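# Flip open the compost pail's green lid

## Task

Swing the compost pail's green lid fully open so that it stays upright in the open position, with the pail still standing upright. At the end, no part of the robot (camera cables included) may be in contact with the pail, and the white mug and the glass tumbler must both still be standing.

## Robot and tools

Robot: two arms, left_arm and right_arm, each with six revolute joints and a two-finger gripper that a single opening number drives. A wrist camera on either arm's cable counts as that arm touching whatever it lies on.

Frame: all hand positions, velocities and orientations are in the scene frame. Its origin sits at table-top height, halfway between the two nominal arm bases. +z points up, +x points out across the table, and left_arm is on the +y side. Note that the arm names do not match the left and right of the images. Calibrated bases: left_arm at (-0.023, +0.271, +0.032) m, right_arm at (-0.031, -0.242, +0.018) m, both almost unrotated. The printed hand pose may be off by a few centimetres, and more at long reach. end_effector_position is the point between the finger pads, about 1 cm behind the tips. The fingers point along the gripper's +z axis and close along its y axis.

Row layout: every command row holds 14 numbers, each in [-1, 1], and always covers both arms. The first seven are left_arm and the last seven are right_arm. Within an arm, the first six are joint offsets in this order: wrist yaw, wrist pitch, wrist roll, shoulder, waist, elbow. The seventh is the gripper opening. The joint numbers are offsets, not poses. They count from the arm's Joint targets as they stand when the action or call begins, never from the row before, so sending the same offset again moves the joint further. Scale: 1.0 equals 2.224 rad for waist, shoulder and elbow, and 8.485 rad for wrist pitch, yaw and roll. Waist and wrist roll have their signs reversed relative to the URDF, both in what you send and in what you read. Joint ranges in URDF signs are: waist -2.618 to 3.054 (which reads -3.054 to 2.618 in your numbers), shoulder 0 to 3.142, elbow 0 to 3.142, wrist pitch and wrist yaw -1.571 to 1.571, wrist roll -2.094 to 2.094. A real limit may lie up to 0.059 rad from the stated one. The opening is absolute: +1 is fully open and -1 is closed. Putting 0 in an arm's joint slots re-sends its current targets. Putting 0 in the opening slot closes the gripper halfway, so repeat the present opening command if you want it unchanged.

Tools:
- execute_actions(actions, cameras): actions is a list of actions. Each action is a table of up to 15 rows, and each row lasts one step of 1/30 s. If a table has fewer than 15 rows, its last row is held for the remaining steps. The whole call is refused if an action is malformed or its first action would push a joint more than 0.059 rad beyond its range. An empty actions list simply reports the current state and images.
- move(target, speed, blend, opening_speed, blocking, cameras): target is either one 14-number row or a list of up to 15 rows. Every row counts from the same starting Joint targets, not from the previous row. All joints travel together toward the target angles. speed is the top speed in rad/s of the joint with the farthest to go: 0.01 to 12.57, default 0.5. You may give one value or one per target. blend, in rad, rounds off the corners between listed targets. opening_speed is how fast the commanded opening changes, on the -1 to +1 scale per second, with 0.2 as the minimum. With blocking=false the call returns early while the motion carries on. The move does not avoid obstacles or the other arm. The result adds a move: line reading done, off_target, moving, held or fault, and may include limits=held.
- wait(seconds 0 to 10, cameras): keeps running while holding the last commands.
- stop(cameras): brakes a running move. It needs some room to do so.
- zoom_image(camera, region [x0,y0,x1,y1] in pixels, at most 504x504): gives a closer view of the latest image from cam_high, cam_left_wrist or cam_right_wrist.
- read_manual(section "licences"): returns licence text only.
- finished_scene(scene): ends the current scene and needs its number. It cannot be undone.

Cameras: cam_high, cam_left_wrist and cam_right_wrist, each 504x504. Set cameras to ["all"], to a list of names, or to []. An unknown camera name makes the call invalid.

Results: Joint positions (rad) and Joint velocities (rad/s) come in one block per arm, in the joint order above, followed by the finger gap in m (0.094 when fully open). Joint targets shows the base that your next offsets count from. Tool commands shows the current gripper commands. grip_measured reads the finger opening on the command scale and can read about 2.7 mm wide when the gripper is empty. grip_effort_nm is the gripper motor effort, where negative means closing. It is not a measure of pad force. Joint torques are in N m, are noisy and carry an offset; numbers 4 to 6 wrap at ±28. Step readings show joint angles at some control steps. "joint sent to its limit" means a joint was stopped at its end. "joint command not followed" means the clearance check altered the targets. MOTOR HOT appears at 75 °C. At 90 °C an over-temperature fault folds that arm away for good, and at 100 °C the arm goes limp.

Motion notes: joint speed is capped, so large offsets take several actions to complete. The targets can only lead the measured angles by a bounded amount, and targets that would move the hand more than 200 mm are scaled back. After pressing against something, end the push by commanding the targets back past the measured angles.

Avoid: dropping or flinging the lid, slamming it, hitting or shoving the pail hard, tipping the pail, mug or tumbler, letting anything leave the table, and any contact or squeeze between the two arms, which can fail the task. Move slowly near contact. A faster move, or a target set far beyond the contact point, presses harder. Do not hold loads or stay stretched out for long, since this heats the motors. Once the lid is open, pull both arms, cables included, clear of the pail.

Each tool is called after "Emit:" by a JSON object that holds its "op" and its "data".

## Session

Emit:
{"op": "execute_actions", "data": {"actions": []}}

Emit:
{"op": "zoom_image", "data": {"camera": "cam_high", "region": [100, 140, 400, 440]}}

Scene clock: 0.00 s.
left_arm: end_effector_position=(+0.3818, +0.2463, +0.1569) grip_measured=+1.000 grip_effort_nm=n/a end_effector_quat_wxyz=(+0.620, +0.003, +0.783, +0.060) | right_arm: end_effector_position=(+0.3570, -0.2309, +0.1082) grip_measured=+1.000 grip_effort_nm=n/a end_effector_quat_wxyz=(+0.569, -0.013, +0.820, +0.060)
Joint names: [wrist yaw, wrist pitch, wrist roll, shoulder, waist, elbow]
Joint positions: left_arm=[-0.264 0.925 -0.037 1.549 0.17 0.388 0.094] | right_arm=[-0.157 0.836 -0.031 1.533 0.066 0.339 0.094]
Joint velocities: within noise
Joint torques (N m): no reading
Heat: left arm: 25 °C; right arm: 25 °C.
Joint targets: left_arm=[-0.265 0.916 -0.036 1.544 0.170 0.392] | right_arm=[-0.159 0.833 -0.031 1.526 0.066 0.346]
Tool commands: left_gripper/opening=+1.0 right_gripper/opening=+1.0

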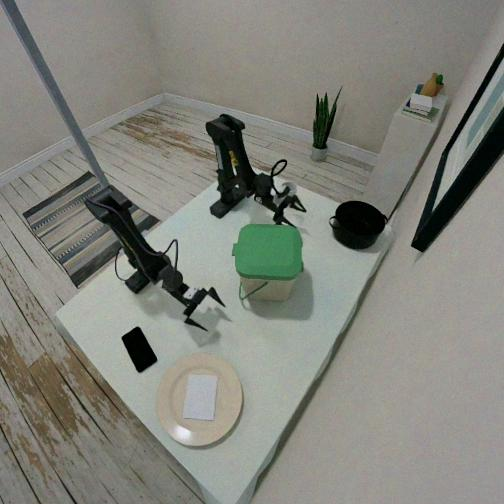

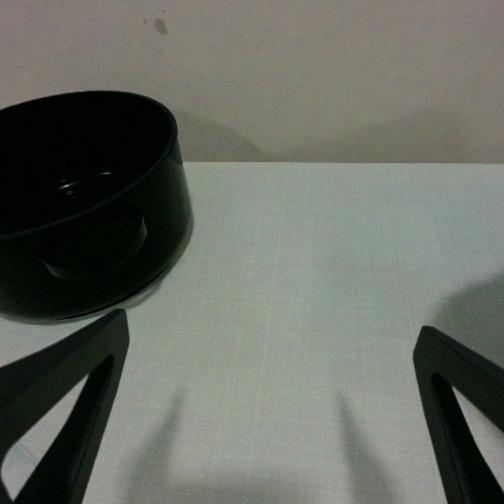

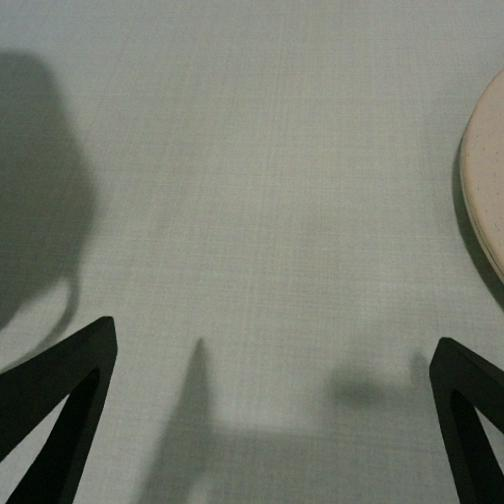

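Scaled by 1.680 from the camera's 504x504 image, which has a finer 720x720 frame.

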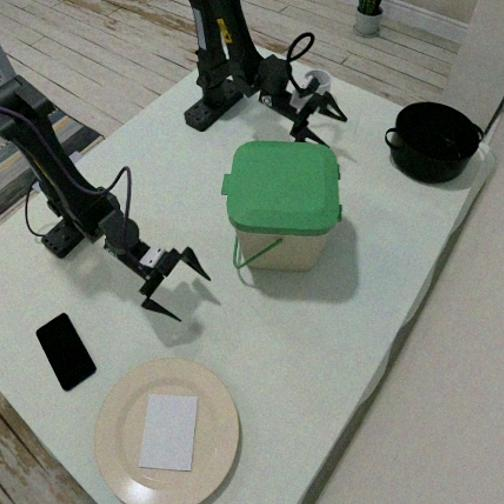

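Emit:
{"op": "move", "data": {"target": [[0.0312,-0.0844,0.0042,-0.4245,0,-0.0414,-1, 0,-0.0746,0,-0.4164,0.05,-0.0207,1],[0.0312,-0.0844,0.0042,-0.4245,0.1754,-0.0414,-1, 0,-0.0746,0,-0.4164,0.105,-0.0207,1]], "speed": 1.0, "blend": 0.1, "cameras": ["all"]}}

Scene clock: 11.90 s.
left_arm: end_effector_position=(+0.2338, +0.1099, +0.2685) grip_measured=-0.995 grip_effort_nm=-0.271 end_effector_quat_wxyz=(+0.653, +0.207, +0.704, -0.187) | right_arm: end_effector_position=(+0.2664, -0.2954, +0.2485) grip_measured=+1.000 grip_effort_nm=-0.037 end_effector_quat_wxyz=(+0.672, +0.060, +0.738, -0.023)
Joint names: [wrist yaw, wrist pitch, wrist roll, shoulder, waist, elbow]
Joint positions: left_arm=[0 0.215 -0.008 0.608 0.555 0.316 0] | right_arm=[-0.157 0.2 -0.031 0.608 0.294 0.31 0.094]
Joint torques (N m): left_arm=[-0.02 1.88 0.08 -0.08 0.51 6.8] | right_arm=[-0.08 1.78 0.04 -0.72 0.49 6.19]
Heat: left arm: 26 °C; right arm: 27 °C.
Joint targets: left_arm=[0.000 0.200 0.000 0.600 0.560 0.300] | right_arm=[-0.159 0.200 -0.031 0.599 0.299 0.299]
move: done

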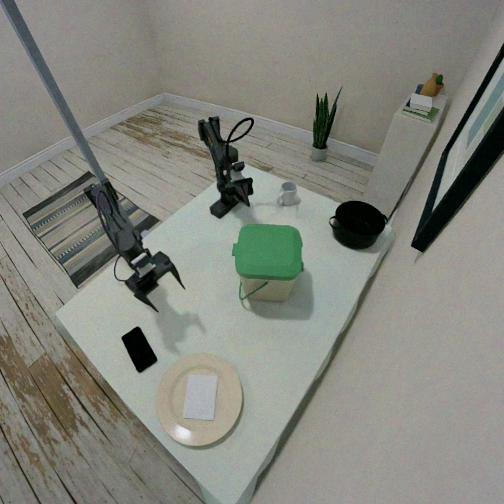

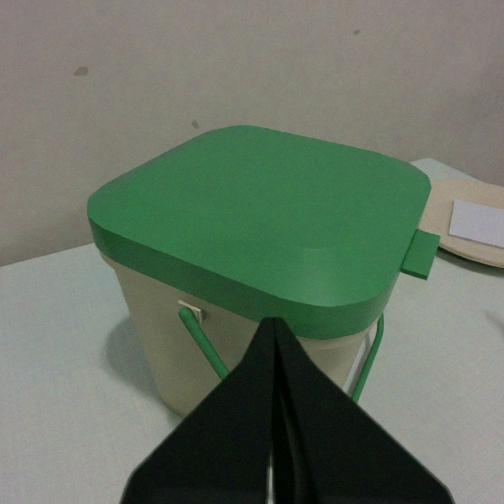

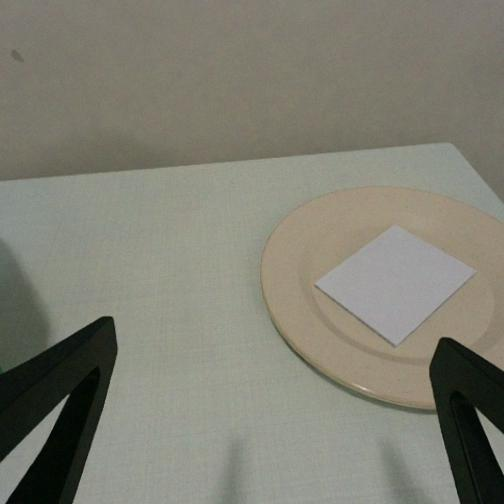

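Emit:
{"op": "move", "data": {"target": [0,0,0,0,-0.342,0,-1, 0.0187,0,0.0037,0,-0.359,0,-1], "speed": 1.0, "cameras": ["all"]}}

Scene clock: 22.80 s.
left_arm: end_effector_position=(+0.2748, +0.3283, +0.2683) grip_measured=-0.995 grip_effort_nm=-0.271 end_effector_quat_wxyz=(+0.676, -0.066, +0.732, +0.065) | right_arm: end_effector_position=(+0.2313, -0.0907, +0.2481) grip_measured=-0.994 grip_effort_nm=-0.354 end_effector_quat_wxyz=(+0.647, -0.188, +0.717, +0.178)
Joint names: [wrist yaw, wrist pitch, wrist roll, shoulder, waist, elbow]
Joint positions: left_arm=[0.002 0.214 -0.007 0.608 -0.196 0.316 0] | right_arm=[-0.012 0.199 -0.011 0.608 -0.494 0.31 0]
Joint torques (N m): left_arm=[-0.03 1.88 0.05 -0.13 -0.47 6.8] | right_arm=[0.05 1.76 0.14 -0.73 -0.43 6.19]
Heat: left arm: 27 °C; right arm: 27 °C.
Joint targets: left_arm=[0.000 0.200 0.000 0.600 -0.201 0.300] | right_arm=[-0.001 0.200 0.001 0.599 -0.499 0.299]
move: done

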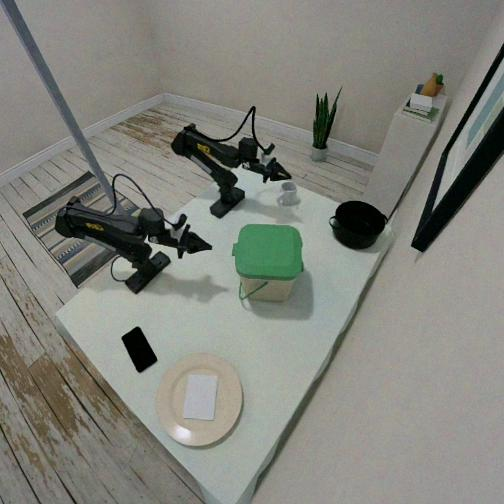

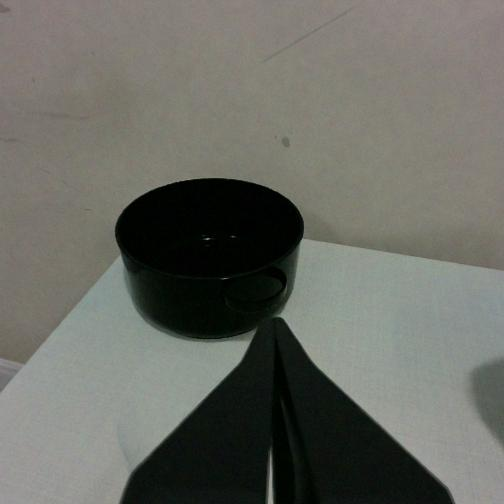

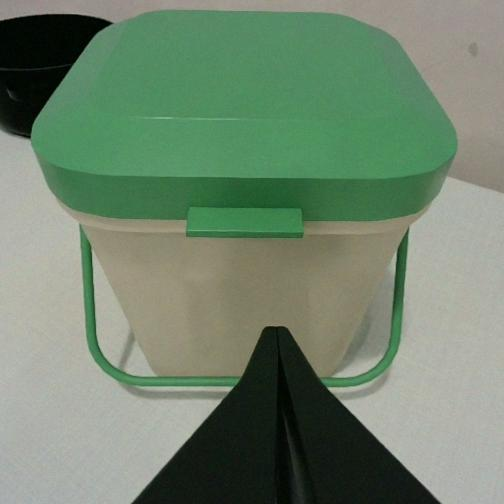

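Emit:
{"op": "move", "data": {"target": [0,0,0,0,0,0,-1, 0.0037,0.0011,0,0.0931,-0.0171,-0.0054,-1], "speed": 0.3, "cameras": ["all"]}}

Scene clock: 40.80 s.
left_arm: end_effector_position=(+0.2748, +0.3283, +0.2682) grip_measured=-0.995 grip_effort_nm=-0.276 end_effector_quat_wxyz=(+0.675, -0.066, +0.732, +0.065) | right_arm: end_effector_position=(+0.2407, -0.0782, +0.1851) grip_measured=-0.994 grip_effort_nm=-0.349 end_effector_quat_wxyz=(+0.570, -0.210, +0.779, +0.156)
Joint names: [wrist yaw, wrist pitch, wrist roll, shoulder, waist, elbow]
Joint positions: left_arm=[0.002 0.213 -0.007 0.608 -0.196 0.316 0] | right_arm=[0.019 0.199 -0.01 0.803 -0.531 0.297 0]
Joint torques (N m): left_arm=[-0.02 1.88 0.06 -0.06 -0.47 6.8] | right_arm=[0.11 1.83 0.14 -0.79 -0.51 6.13]
Heat: left arm: 29 °C; right arm: 29 °C.
Joint targets: left_arm=[0.000 0.200 0.000 0.600 -0.201 0.300] | right_arm=[0.031 0.210 0.001 0.806 -0.537 0.287]
move: done

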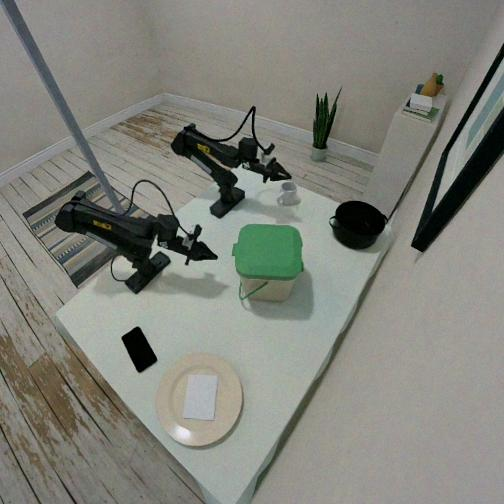

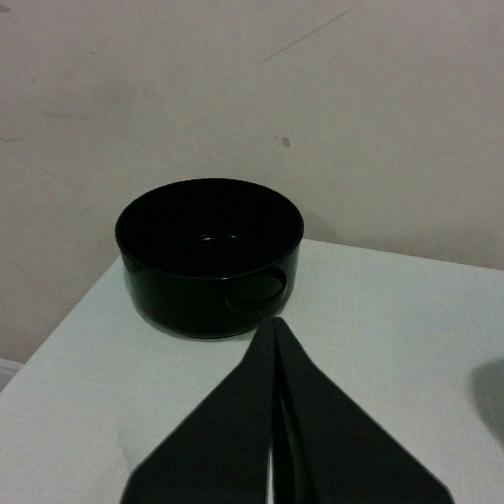

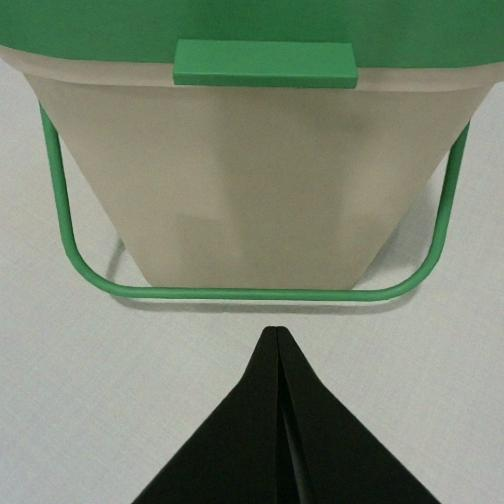

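Emit:
{"op": "move", "data": {"target": [0,0,0,0,0,0,-1, 0,0.0906,0,0.2235,0,-0.0058,-1], "speed": 0.25, "cameras": ["all"]}}

Scene clock: 57.83 s.
left_arm: end_effector_position=(+0.2748, +0.3283, +0.2682) grip_measured=-0.995 grip_effort_nm=-0.271 end_effector_quat_wxyz=(+0.675, -0.066, +0.732, +0.065) | right_arm: end_effector_position=(+0.2926, -0.0468, +0.2033) grip_measured=-0.994 grip_effort_nm=-0.354 end_effector_quat_wxyz=(+0.665, -0.186, +0.700, +0.183)
Joint names: [wrist yaw, wrist pitch, wrist roll, shoulder, waist, elbow]
Joint positions: left_arm=[0.002 0.213 -0.007 0.608 -0.196 0.316 0] | right_arm=[0.022 0.957 -0.01 1.293 -0.531 0.287 0]
Joint torques (N m): left_arm=[-0.04 1.87 0.06 -0.1 -0.44 6.82] | right_arm=[0.03 1.95 0.14 -3.11 -0.47 4.7]
Heat: left arm: 30 °C; right arm: 30 °C.
Joint targets: left_arm=[0.000 0.200 0.000 0.600 -0.201 0.300] | right_arm=[0.031 0.978 0.001 1.303 -0.537 0.275]
move: done

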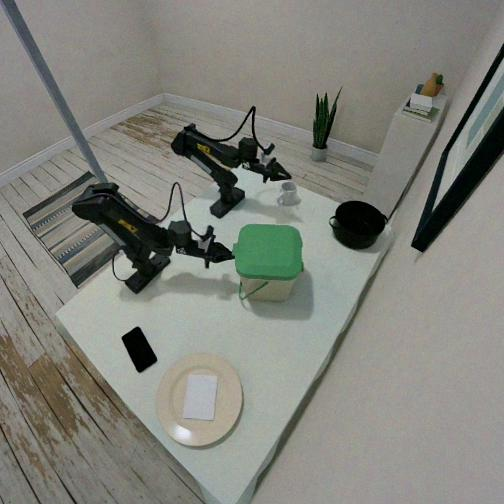

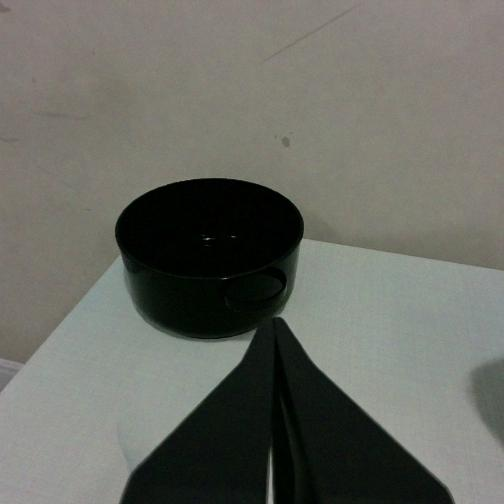

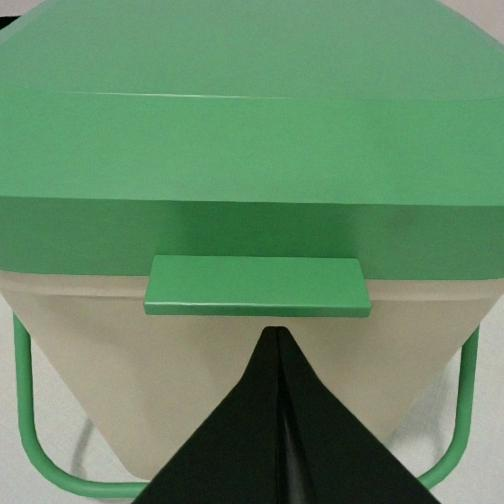

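Emit:
{"op": "move", "data": {"target": [[0,0,0,0,0,0,-1, 0,-0.0454,0,-0.0958,0,0.1066,-1],[0,0,0,0,0,0,-1, 0,-0.066,0,-0.0283,0,0.2527,-1]], "speed": 0.25, "blend": 0.03, "cameras": ["all"]}}

Scene clock: 74.37 s.
left_arm: end_effector_position=(+0.2748, +0.3283, +0.2682) grip_measured=-0.995 grip_effort_nm=-0.271 end_effector_quat_wxyz=(+0.675, -0.066, +0.732, +0.065) | right_arm: end_effector_position=(+0.3355, -0.0204, +0.3339) grip_measured=-0.994 grip_effort_nm=-0.354 end_effector_quat_wxyz=(+0.676, -0.183, +0.689, +0.187)
Joint names: [wrist yaw, wrist pitch, wrist roll, shoulder, waist, elbow]
Joint positions: left_arm=[0.002 0.213 -0.007 0.608 -0.196 0.316 0] | right_arm=[0.022 0.41 -0.01 1.229 -0.531 0.802 0]
Joint torques (N m): left_arm=[-0.02 1.87 0.05 -0.12 -0.44 6.79] | right_arm=[0.05 1.84 0.14 -3.93 -0.49 10.21]
Heat: left arm: 31 °C; right arm: 32 °C.
Joint targets: left_arm=[0.000 0.200 0.000 0.600 -0.201 0.300] | right_arm=[0.031 0.419 0.001 1.241 -0.537 0.837]
move: done

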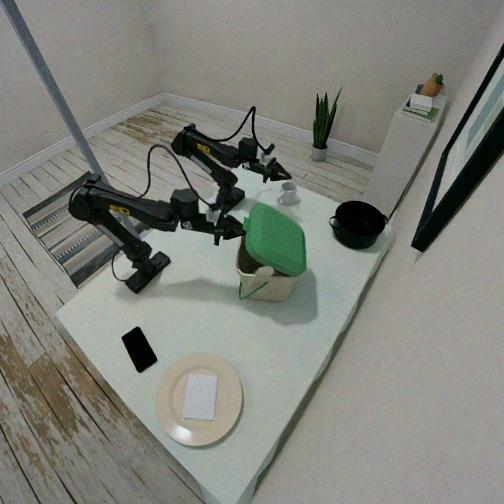

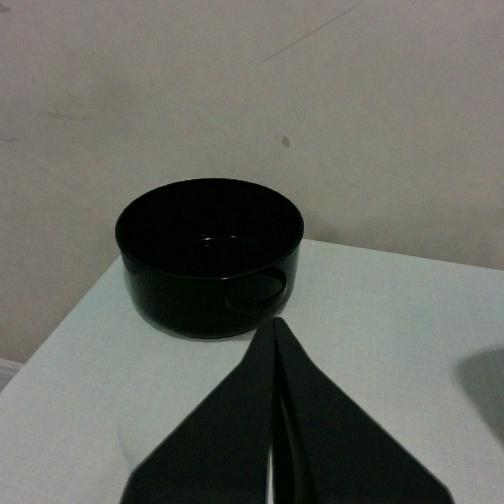

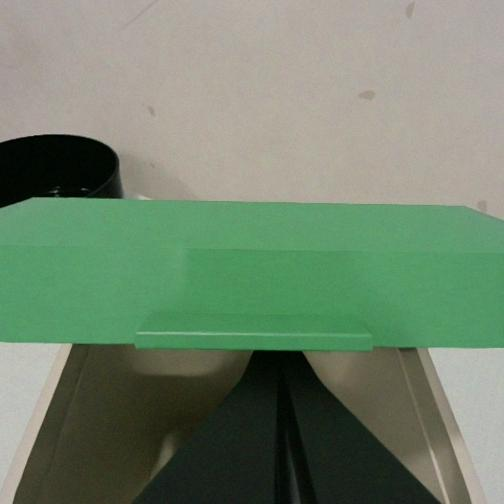

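Emit:
{"op": "move", "data": {"target": [[0,0,0,0,0,0,-1, 0,-0.0074,0,0.1061,0,0.1344,-1],[0,0,0,0,0,0,-1, 0,-0.0061,0,0.245,0,0.2684,-1],[0,0,0,0,0,0,-1, 0,-0.0062,0,0.2895,0,0.3134,-1],[0,0,0,0,0,0,-1, 0,-0.0012,0,0.3345,0,0.339,-1]], "speed": [0.3,0.25,0.15,0.12], "blend": 0.03, "cameras": ["all"]}}

Scene clock: 82.57 s.
left_arm: end_effector_position=(+0.2748, +0.3283, +0.2682) grip_measured=-0.995 grip_effort_nm=-0.266 end_effector_quat_wxyz=(+0.675, -0.066, +0.732, +0.065) | right_arm: end_effector_position=(+0.4970, +0.0789, +0.3348) grip_measured=-0.994 grip_effort_nm=-0.349 end_effector_quat_wxyz=(+0.675, -0.183, +0.690, +0.187)
Joint names: [wrist yaw, wrist pitch, wrist roll, shoulder, waist, elbow]
Joint positions: left_arm=[0.002 0.213 -0.007 0.608 -0.196 0.316 0] | right_arm=[0.022 0.387 -0.01 1.96 -0.531 1.556 0]
Joint torques (N m): left_arm=[-0.03 1.86 0.06 -0.09 -0.49 6.82] | right_arm=[0.05 1.95 0.14 -10.21 -0.49 10.29]
Heat: left arm: 31 °C; right arm: 33 °C.
Joint targets: left_arm=[0.000 0.200 0.000 0.600 -0.201 0.300] | right_arm=[0.031 0.408 0.001 1.985 -0.537 1.590]
move: off_target (right_arm); right_arm: the elbow is farthest, 0.036 rad from its target

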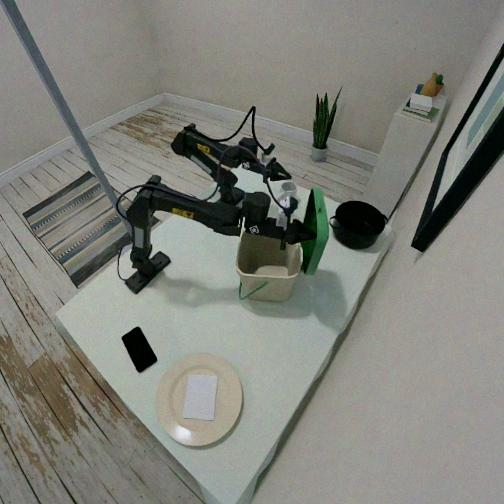

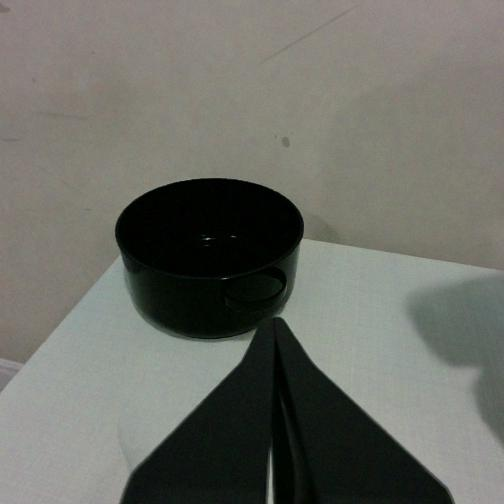

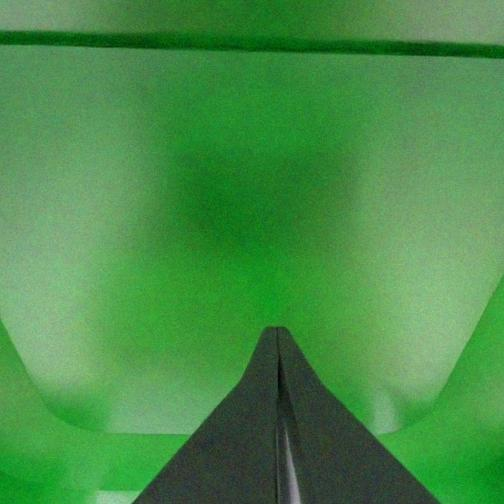

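Emit:
{"op": "move", "data": {"target": [0,0,0,0,0,0,-1, 0,0.0005,0,0.0418,0,0.04,-1], "speed": 0.08, "cameras": ["all"]}}

Scene clock: 86.70 s.
left_arm: end_effector_position=(+0.2748, +0.3283, +0.2682) grip_measured=-0.995 grip_effort_nm=-0.266 end_effector_quat_wxyz=(+0.675, -0.066, +0.732, +0.065) | right_arm: end_effector_position=(+0.5153, +0.0901, +0.3259) grip_measured=-0.994 grip_effort_nm=-0.354 end_effector_quat_wxyz=(+0.677, -0.183, +0.688, +0.187)
Joint names: [wrist yaw, wrist pitch, wrist roll, shoulder, waist, elbow]
Joint positions: left_arm=[0.002 0.213 -0.007 0.608 -0.196 0.316 0] | right_arm=[0.022 0.392 -0.01 2.05 -0.531 1.645 0]
Joint torques (N m): left_arm=[-0.03 1.88 0.05 -0.13 -0.43 6.83] | right_arm=[0.05 1.93 0.13 -10.8 -0.49 10.25]
Heat: left arm: 31 °C; right arm: 34 °C.
Joint targets: left_arm=[0.000 0.200 0.000 0.600 -0.201 0.300] | right_arm=[0.031 0.413 0.001 2.077 -0.537 1.680]
move: done

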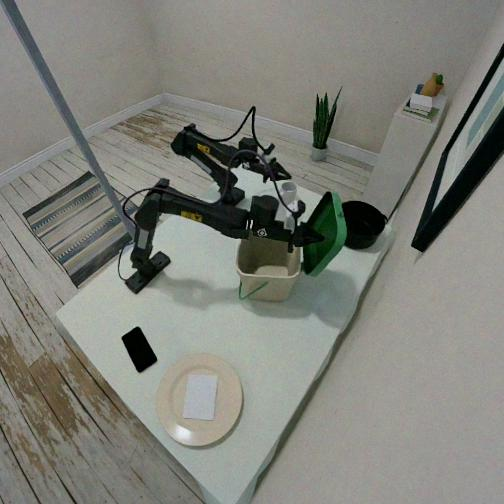

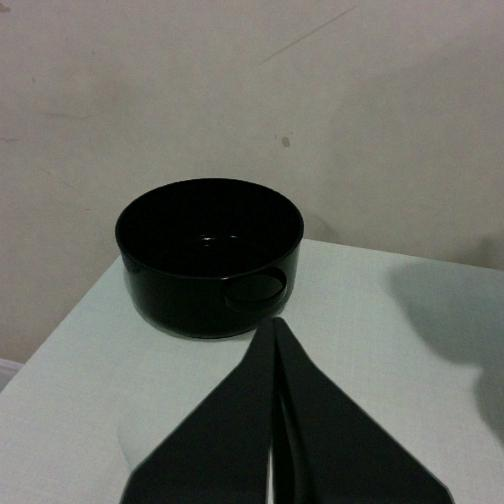

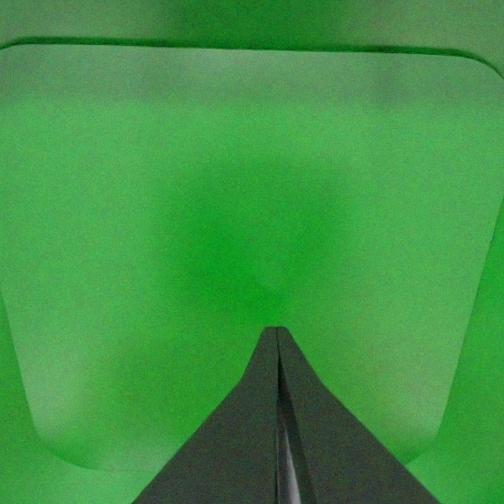

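Emit:
{"op": "move", "data": {"target": [0,0,0,0,0,0,-1, 0,0.0014,0,0.035,0,0.03,-1], "speed": 0.08, "cameras": ["all"]}}

Scene clock: 91.60 s.
left_arm: end_effector_position=(+0.2748, +0.3283, +0.2682) grip_measured=-0.995 grip_effort_nm=-0.271 end_effector_quat_wxyz=(+0.675, -0.066, +0.732, +0.065) | right_arm: end_effector_position=(+0.5294, +0.0988, +0.3180) grip_measured=-0.994 grip_effort_nm=-0.354 end_effector_quat_wxyz=(+0.681, -0.182, +0.684, +0.188)
Joint names: [wrist yaw, wrist pitch, wrist roll, shoulder, waist, elbow]
Joint positions: left_arm=[0.002 0.213 -0.007 0.608 -0.196 0.316 0] | right_arm=[0.022 0.407 -0.01 2.123 -0.531 1.713 0]
Joint torques (N m): left_arm=[-0.04 1.88 0.06 -0.09 -0.44 6.8] | right_arm=[0.04 1.9 0.13 -10.93 -0.49 10.06]
Heat: left arm: 31 °C; right arm: 34 °C.
Joint targets: left_arm=[0.000 0.200 0.000 0.600 -0.201 0.300] | right_arm=[0.031 0.424 0.001 2.156 -0.537 1.746]
move: done

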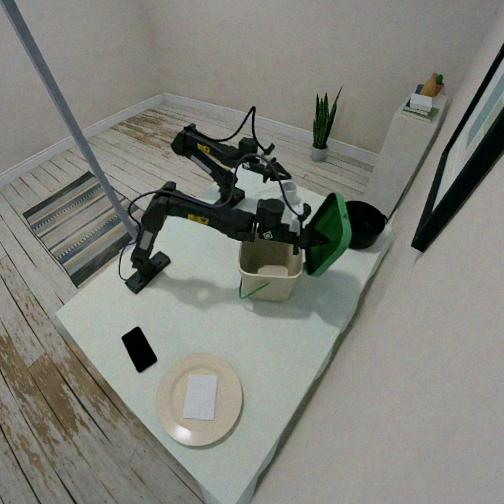

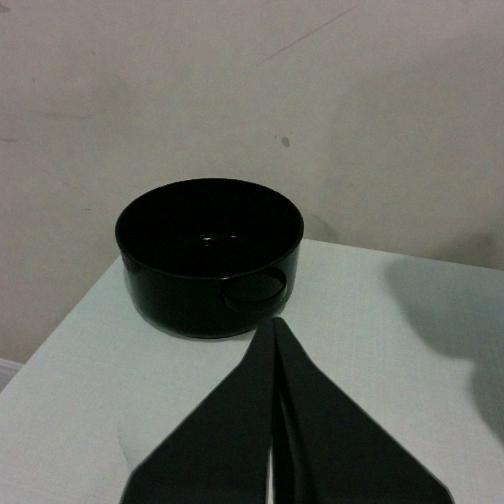

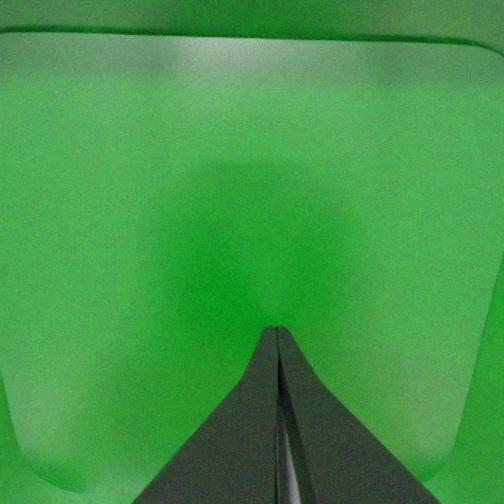

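Emit:
{"op": "move", "data": {"target": [[0,0,0,0,0,0,-1, 0,-0.0068,0,-0.1668,0,-0.1403,-1],[0,0,0,0,0,0,-1, 0,-0.0081,0,-0.3058,0,-0.2815,-1],[0,0,0,0,0,0,-1, 0,-0.0264,0,-0.677,0,-0.605,-1]], "speed": [0.35,0.5,0.8], "blend": 0.08, "cameras": ["all"]}}

Scene clock: 99.33 s.
left_arm: end_effector_position=(+0.2748, +0.3283, +0.2682) grip_measured=-0.995 grip_effort_nm=-0.271 end_effector_quat_wxyz=(+0.675, -0.066, +0.732, +0.065) | right_arm: end_effector_position=(+0.2369, -0.0810, +0.2819) grip_measured=-0.994 grip_effort_nm=-0.354 end_effector_quat_wxyz=(+0.662, -0.187, +0.702, +0.183)
Joint names: [wrist yaw, wrist pitch, wrist roll, shoulder, waist, elbow]
Joint positions: left_arm=[0.002 0.213 -0.007 0.608 -0.196 0.316 0] | right_arm=[0.022 0.197 -0.01 0.663 -0.531 0.41 0]
Joint torques (N m): left_arm=[-0.02 1.87 0.05 -0.12 -0.47 6.8] | right_arm=[0.05 1.78 0.13 -1.44 -0.5 6.3]
Heat: left arm: 32 °C; right arm: 34 °C.
Joint targets: left_arm=[0.000 0.200 0.000 0.600 -0.201 0.300] | right_arm=[0.031 0.200 0.001 0.650 -0.537 0.401]
move: done

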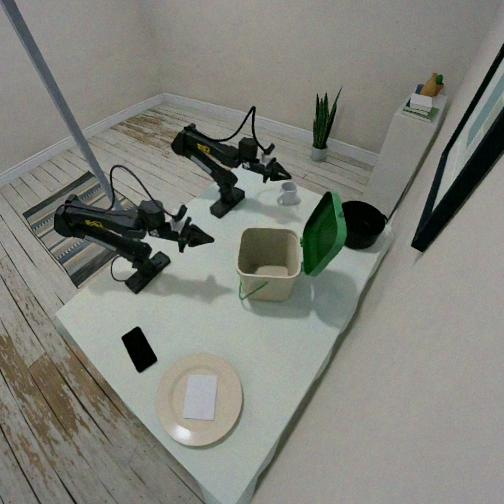

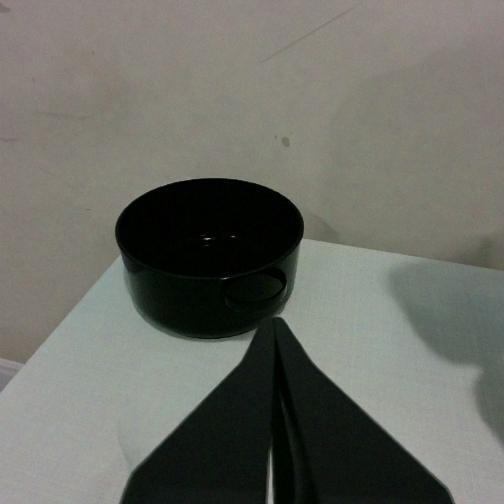

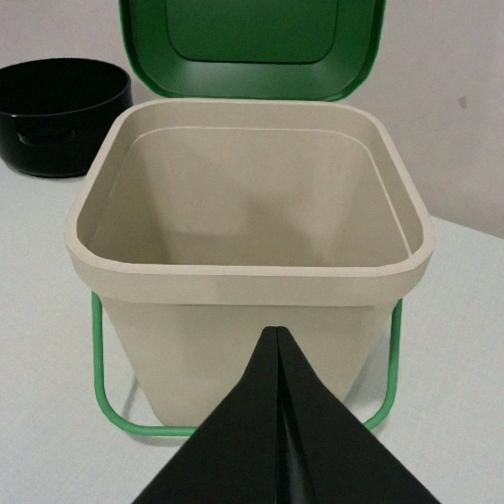

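Standing open; same as scene 1.

Emit:
{"op": "finished_scene", "data": {"scene": 2}}

The scene is finished: the task was done.


## Next scene

The same job, from a new start.

Emit:
{"op": "execute_actions", "data": {"actions": []}}

Emit:
{"op": "zoom_image", "data": {"camera": "cam_high", "region": [150, 160, 350, 360]}}

Scene clock: 0.00 s.
left_arm: end_effector_position=(+0.3445, +0.2052, +0.2618) grip_measured=+1.000 grip_effort_nm=n/a end_effector_quat_wxyz=(+0.387, -0.070, +0.918, -0.049) | right_arm: end_effector_position=(+0.2838, -0.1894, +0.2701) grip_measured=+1.000 grip_effort_nm=n/a end_effector_quat_wxyz=(+0.501, +0.201, +0.842, +0.009)
Joint names: [wrist yaw, wrist pitch, wrist roll, shoulder, waist, elbow]
Joint positions: left_arm=[-0.142 -0.664 0.34 1.289 0.239 1.174 0.094] | right_arm=[0.59 -0.565 -0.645 1.01 -0.459 0.933 0.094]
Joint velocities: within noise
Joint torques (N m): no reading
Heat: left arm: 25 °C; right arm: 25 °C.
Joint targets: left_arm=[-0.145 -0.670 0.339 1.282 0.239 1.181] | right_arm=[0.600 -0.575 -0.644 1.004 -0.459 0.942]
Tool commands: left_gripper/opening=+1.0 right_gripper/opening=+1.0

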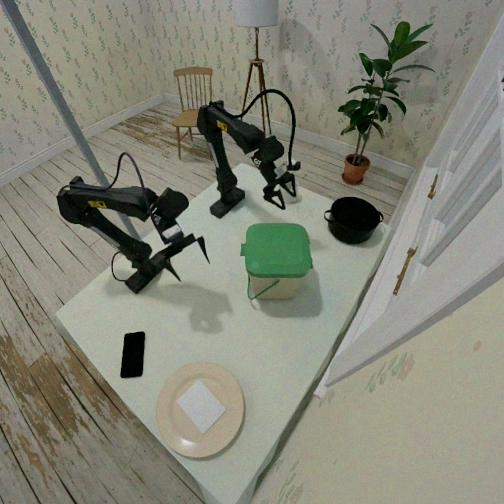

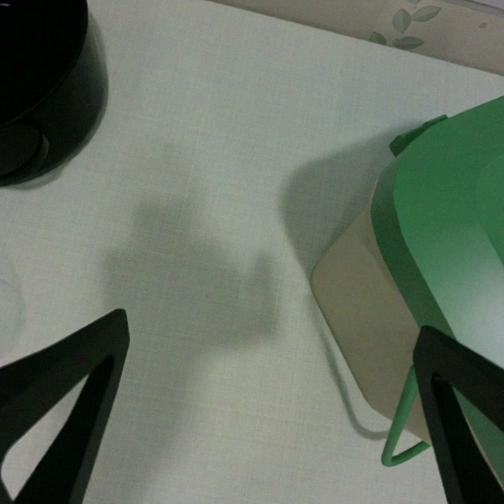

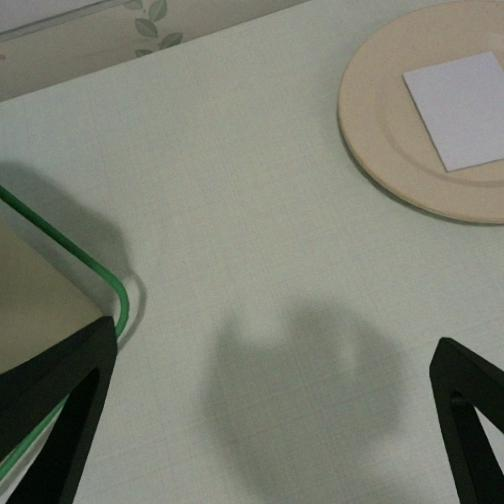

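Scaled by 2.520 from the camera's 504x504 image, which has a finer 720x720 frame.

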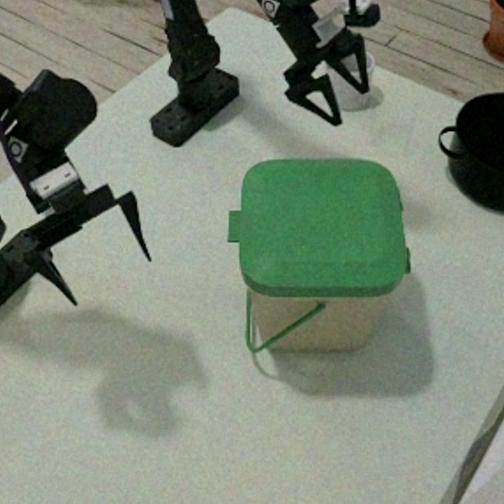

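Emit:
{"op": "move", "data": {"target": [0.0171,0.1025,-0.04,-0.3067,-0.1075,-0.3961,-1, -0.0707,0.0913,0.0759,-0.1817,-0.0184,-0.2887,-1], "speed": 0.8, "cameras": ["all"]}}

Scene clock: 7.40 s.
left_arm: end_effector_position=(+0.2798, +0.2687, +0.2573) grip_measured=-0.995 grip_effort_nm=-0.266 end_effector_quat_wxyz=(+0.664, +0.002, +0.748, -0.005) | right_arm: end_effector_position=(+0.2333, -0.0939, +0.2412) grip_measured=-0.994 grip_effort_nm=-0.374 end_effector_quat_wxyz=(+0.640, -0.183, +0.727, +0.168)
Joint names: [wrist yaw, wrist pitch, wrist roll, shoulder, waist, elbow]
Joint positions: left_arm=[-0.004 0.183 0.006 0.613 0.005 0.312 0] | right_arm=[0.01 0.182 -0.012 0.615 -0.494 0.308 0]
Joint torques (N m): left_arm=[0.02 2.13 -0.05 -0.62 -0.47 7.28] | right_arm=[-0.15 1.9 0.16 -1.33 -0.46 6.41]
Heat: left arm: 25 °C; right arm: 25 °C.
Joint targets: left_arm=[0.000 0.200 0.000 0.599 0.000 0.300] | right_arm=[0.000 0.199 -0.001 0.600 -0.500 0.299]
move: done

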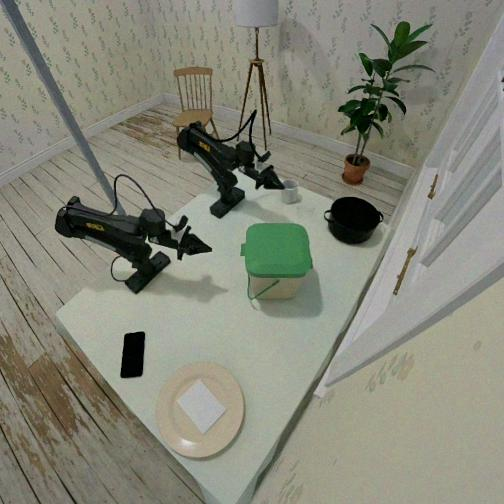

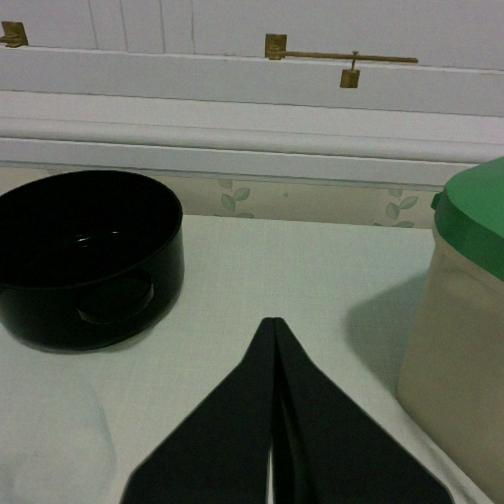

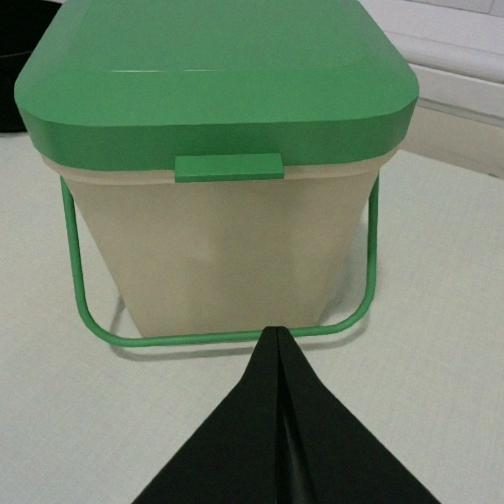

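Emit:
{"op": "move", "data": {"target": [[0,0,0,0,0,0,-1, 0,0.0138,0,0.1565,-0.0184,0.0148,-1],[0,0,0,0,0,0,-1, 0,0.0936,0,0.3588,-0.0184,0.0252,-1]], "speed": [0.4,0.25], "blend": 0.03, "cameras": ["cam_high","cam_right_wrist"]}}

Scene clock: 30.20 s.
left_arm: end_effector_position=(+0.2798, +0.2686, +0.2576) grip_measured=-0.995 grip_effort_nm=-0.276 end_effector_quat_wxyz=(+0.665, +0.002, +0.747, -0.005) | right_arm: end_effector_position=(+0.3028, -0.0362, +0.1918) grip_measured=-0.994 grip_effort_nm=-0.374 end_effector_quat_wxyz=(+0.652, -0.195, +0.709, +0.186)
Joint names: [wrist yaw, wrist pitch, wrist roll, shoulder, waist, elbow]
Joint positions: left_arm=[-0.003 0.184 0.005 0.613 0.005 0.312 0] | right_arm=[0.009 0.973 -0.011 1.385 -0.535 0.329 0]
Joint torques (N m): left_arm=[0.03 2.12 -0.07 -0.54 -0.49 7.27] | right_arm=[-0.14 1.95 0.14 -3.78 -0.51 8.02]
Heat: left arm: 27 °C; right arm: 30 °C.
Joint targets: left_arm=[0.000 0.200 0.000 0.599 0.000 0.300] | right_arm=[0.000 0.993 0.000 1.398 -0.541 0.356]
move: done
Images, in order (width x height): cam_high 504x504, cam_right_wrist 504x504.

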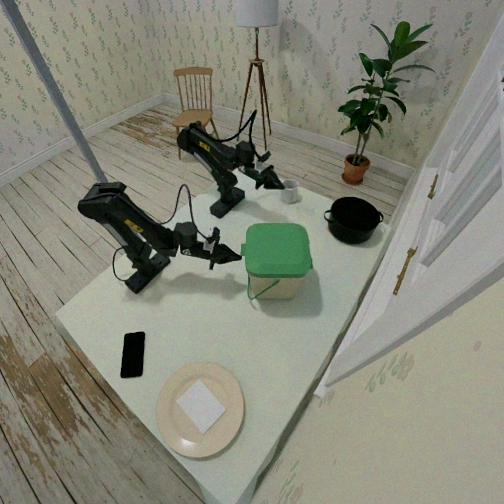

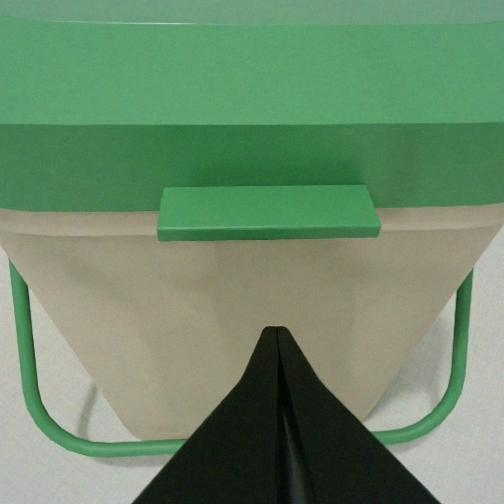

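Emit:
{"op": "move", "data": {"target": [[0,0,0,0,0,0,-1, 0,-0.0421,0,-0.0976,0,0.094,-1],[0,0,0,0,0,0,-1, 0,-0.0649,0,-0.0369,0,0.2419,-1]], "speed": 0.25, "blend": 0.03, "cameras": ["cam_high","cam_right_wrist"]}}

Scene clock: 44.67 s.
left_arm: end_effector_position=(+0.2798, +0.2686, +0.2577) grip_measured=-0.995 grip_effort_nm=-0.276 end_effector_quat_wxyz=(+0.665, +0.002, +0.747, -0.005) | right_arm: end_effector_position=(+0.3490, -0.0076, +0.3404) grip_measured=-0.994 grip_effort_nm=-0.369 end_effector_quat_wxyz=(+0.678, -0.187, +0.684, +0.194)
Joint names: [wrist yaw, wrist pitch, wrist roll, shoulder, waist, elbow]
Joint positions: left_arm=[-0.003 0.184 0.005 0.613 0.005 0.312 0] | right_arm=[0.009 0.433 -0.011 1.304 -0.535 0.866 0]
Joint torques (N m): left_arm=[0.01 2.11 -0.06 -0.57 -0.49 7.24] | right_arm=[-0.14 1.83 0.13 -4.75 -0.5 9.59]
Heat: left arm: 28 °C; right arm: 32 °C.
Joint targets: left_arm=[0.000 0.200 -0.001 0.599 0.000 0.300] | right_arm=[0.000 0.443 0.000 1.316 -0.541 0.894]
move: done
Images, in order (width x height): cam_high 504x504, cam_right_wrist 504x504.

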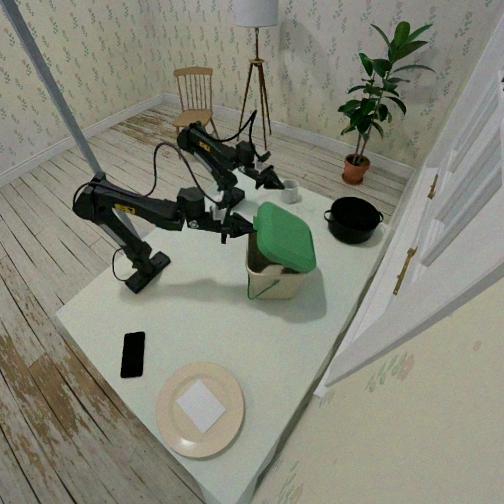

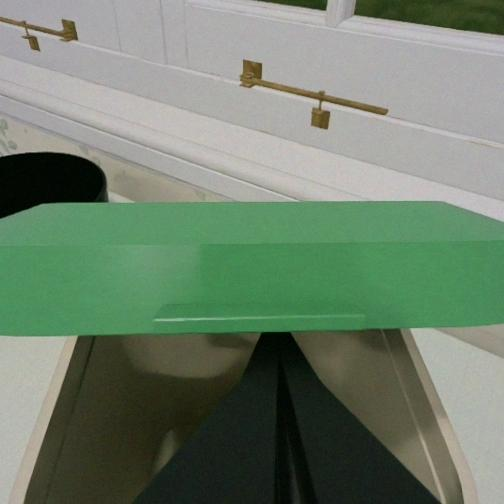

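Emit:
{"op": "move", "data": {"target": [[0,0,0,0,0,0,-1, 0,-0.0098,0,0.1025,0,0.1399,-1],[0,0,0,0,0,0,-1, 0,-0.0109,0,0.2424,0,0.2837,-1],[0,0,0,0,0,0,-1, 0,-0.0122,0,0.2865,0,0.3327,-1],[0,0,0,0,0,0,-1, 0,-0.0079,0,0.3319,0,0.362,-1],[0,0,0,0,0,0,-1, 0,-0.0083,0,0.375,0,0.4065,-1]], "speed": [0.3,0.25,0.15,0.12,0.08], "blend": 0.03, "cameras": ["cam_high","cam_right_wrist"]}}

Scene clock: 53.07 s.
left_arm: end_effector_position=(+0.2798, +0.2686, +0.2577) grip_measured=-0.995 grip_effort_nm=-0.276 end_effector_quat_wxyz=(+0.665, +0.002, +0.747, -0.005) | right_arm: end_effector_position=(+0.5282, +0.1034, +0.3321) grip_measured=-0.994 grip_effort_nm=-0.369 end_effector_quat_wxyz=(+0.680, -0.187, +0.682, +0.194)
Joint names: [wrist yaw, wrist pitch, wrist roll, shoulder, waist, elbow]
Joint positions: left_arm=[-0.003 0.184 0.005 0.613 0.005 0.312 0] | right_arm=[0.009 0.355 -0.011 2.12 -0.535 1.764 0]
Joint torques (N m): left_arm=[0.03 2.13 -0.06 -0.62 -0.44 7.28] | right_arm=[-0.14 1.91 0.13 -11.63 -0.49 10.21]
Heat: left arm: 29 °C; right arm: 32 °C.
Joint targets: left_arm=[0.000 0.200 -0.001 0.599 0.000 0.300] | right_arm=[0.001 0.372 0.000 2.150 -0.541 1.798]
move: done
Images, in order (width x height): cam_high 504x504, cam_right_wrist 504x504.

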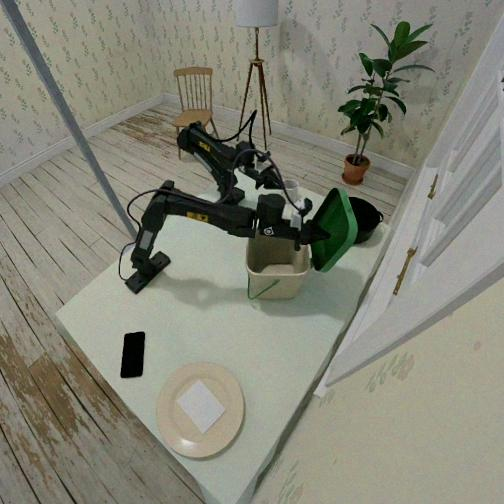

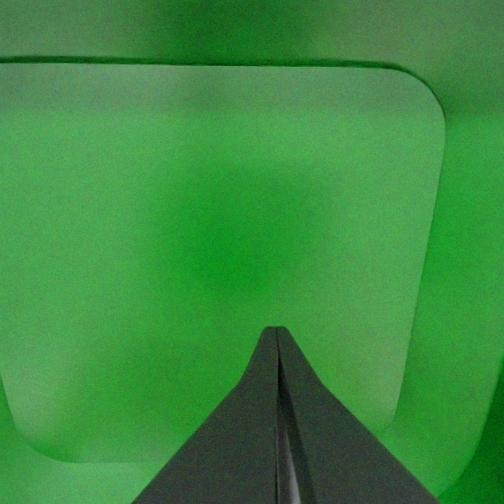

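Emit:
{"op": "move", "data": {"target": [[0,0,0,0,0,0,-1, 0,-0.0026,0,-0.1326,0,-0.1317,-1],[0,0,0,0,0,0,-1, 0,-0.0015,0,-0.2725,0,-0.2756,-1],[0,0,0,0,0,0,-1, 0,-0.0203,0,-0.6745,0,-0.6286,-1]], "speed": [0.35,0.5,0.8], "blend": 0.08, "cameras": ["cam_high","cam_right_wrist"]}}

Scene clock: 60.53 s.
left_arm: end_effector_position=(+0.2798, +0.2686, +0.2577) grip_measured=-0.995 grip_effort_nm=-0.276 end_effector_quat_wxyz=(+0.665, +0.002, +0.747, -0.005) | right_arm: end_effector_position=(+0.2351, -0.0782, +0.2805) grip_measured=-0.994 grip_effort_nm=-0.369 end_effector_quat_wxyz=(+0.660, -0.192, +0.702, +0.188)
Joint names: [wrist yaw, wrist pitch, wrist roll, shoulder, waist, elbow]
Joint positions: left_arm=[-0.003 0.184 0.005 0.613 0.005 0.312 0] | right_arm=[0.009 0.196 -0.011 0.663 -0.535 0.408 0]
Joint torques (N m): left_arm=[0.03 2.12 -0.06 -0.57 -0.46 7.23] | right_arm=[-0.13 1.79 0.14 -1.47 -0.5 6.43]
Heat: left arm: 29 °C; right arm: 32 °C.
Joint targets: left_arm=[0.000 0.200 -0.001 0.599 0.000 0.300] | right_arm=[0.001 0.200 0.000 0.649 -0.541 0.400]
move: done
Images, in order (width x height): cam_high 504x504, cam_right_wrist 504x504.

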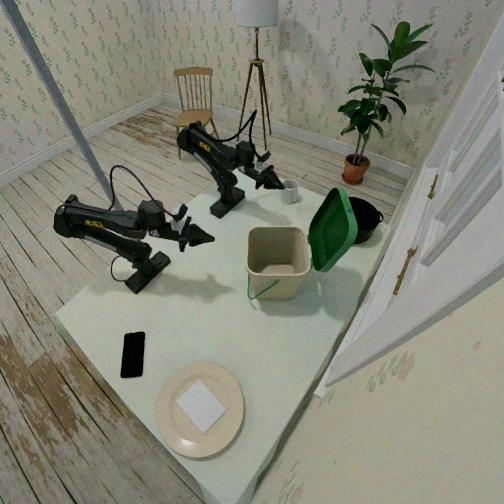

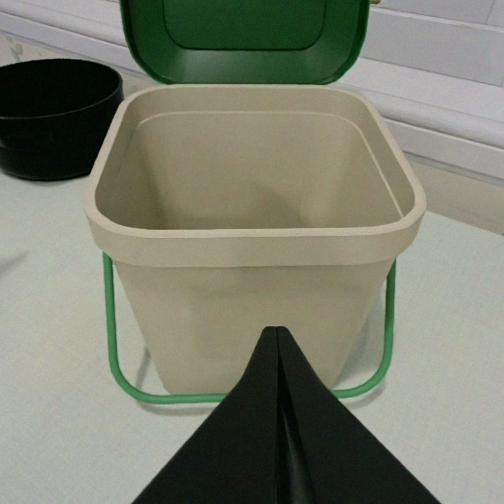

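Emit:
{"op": "finished_scene", "data": {"scene": 3}}

The scene is finished: the task was done.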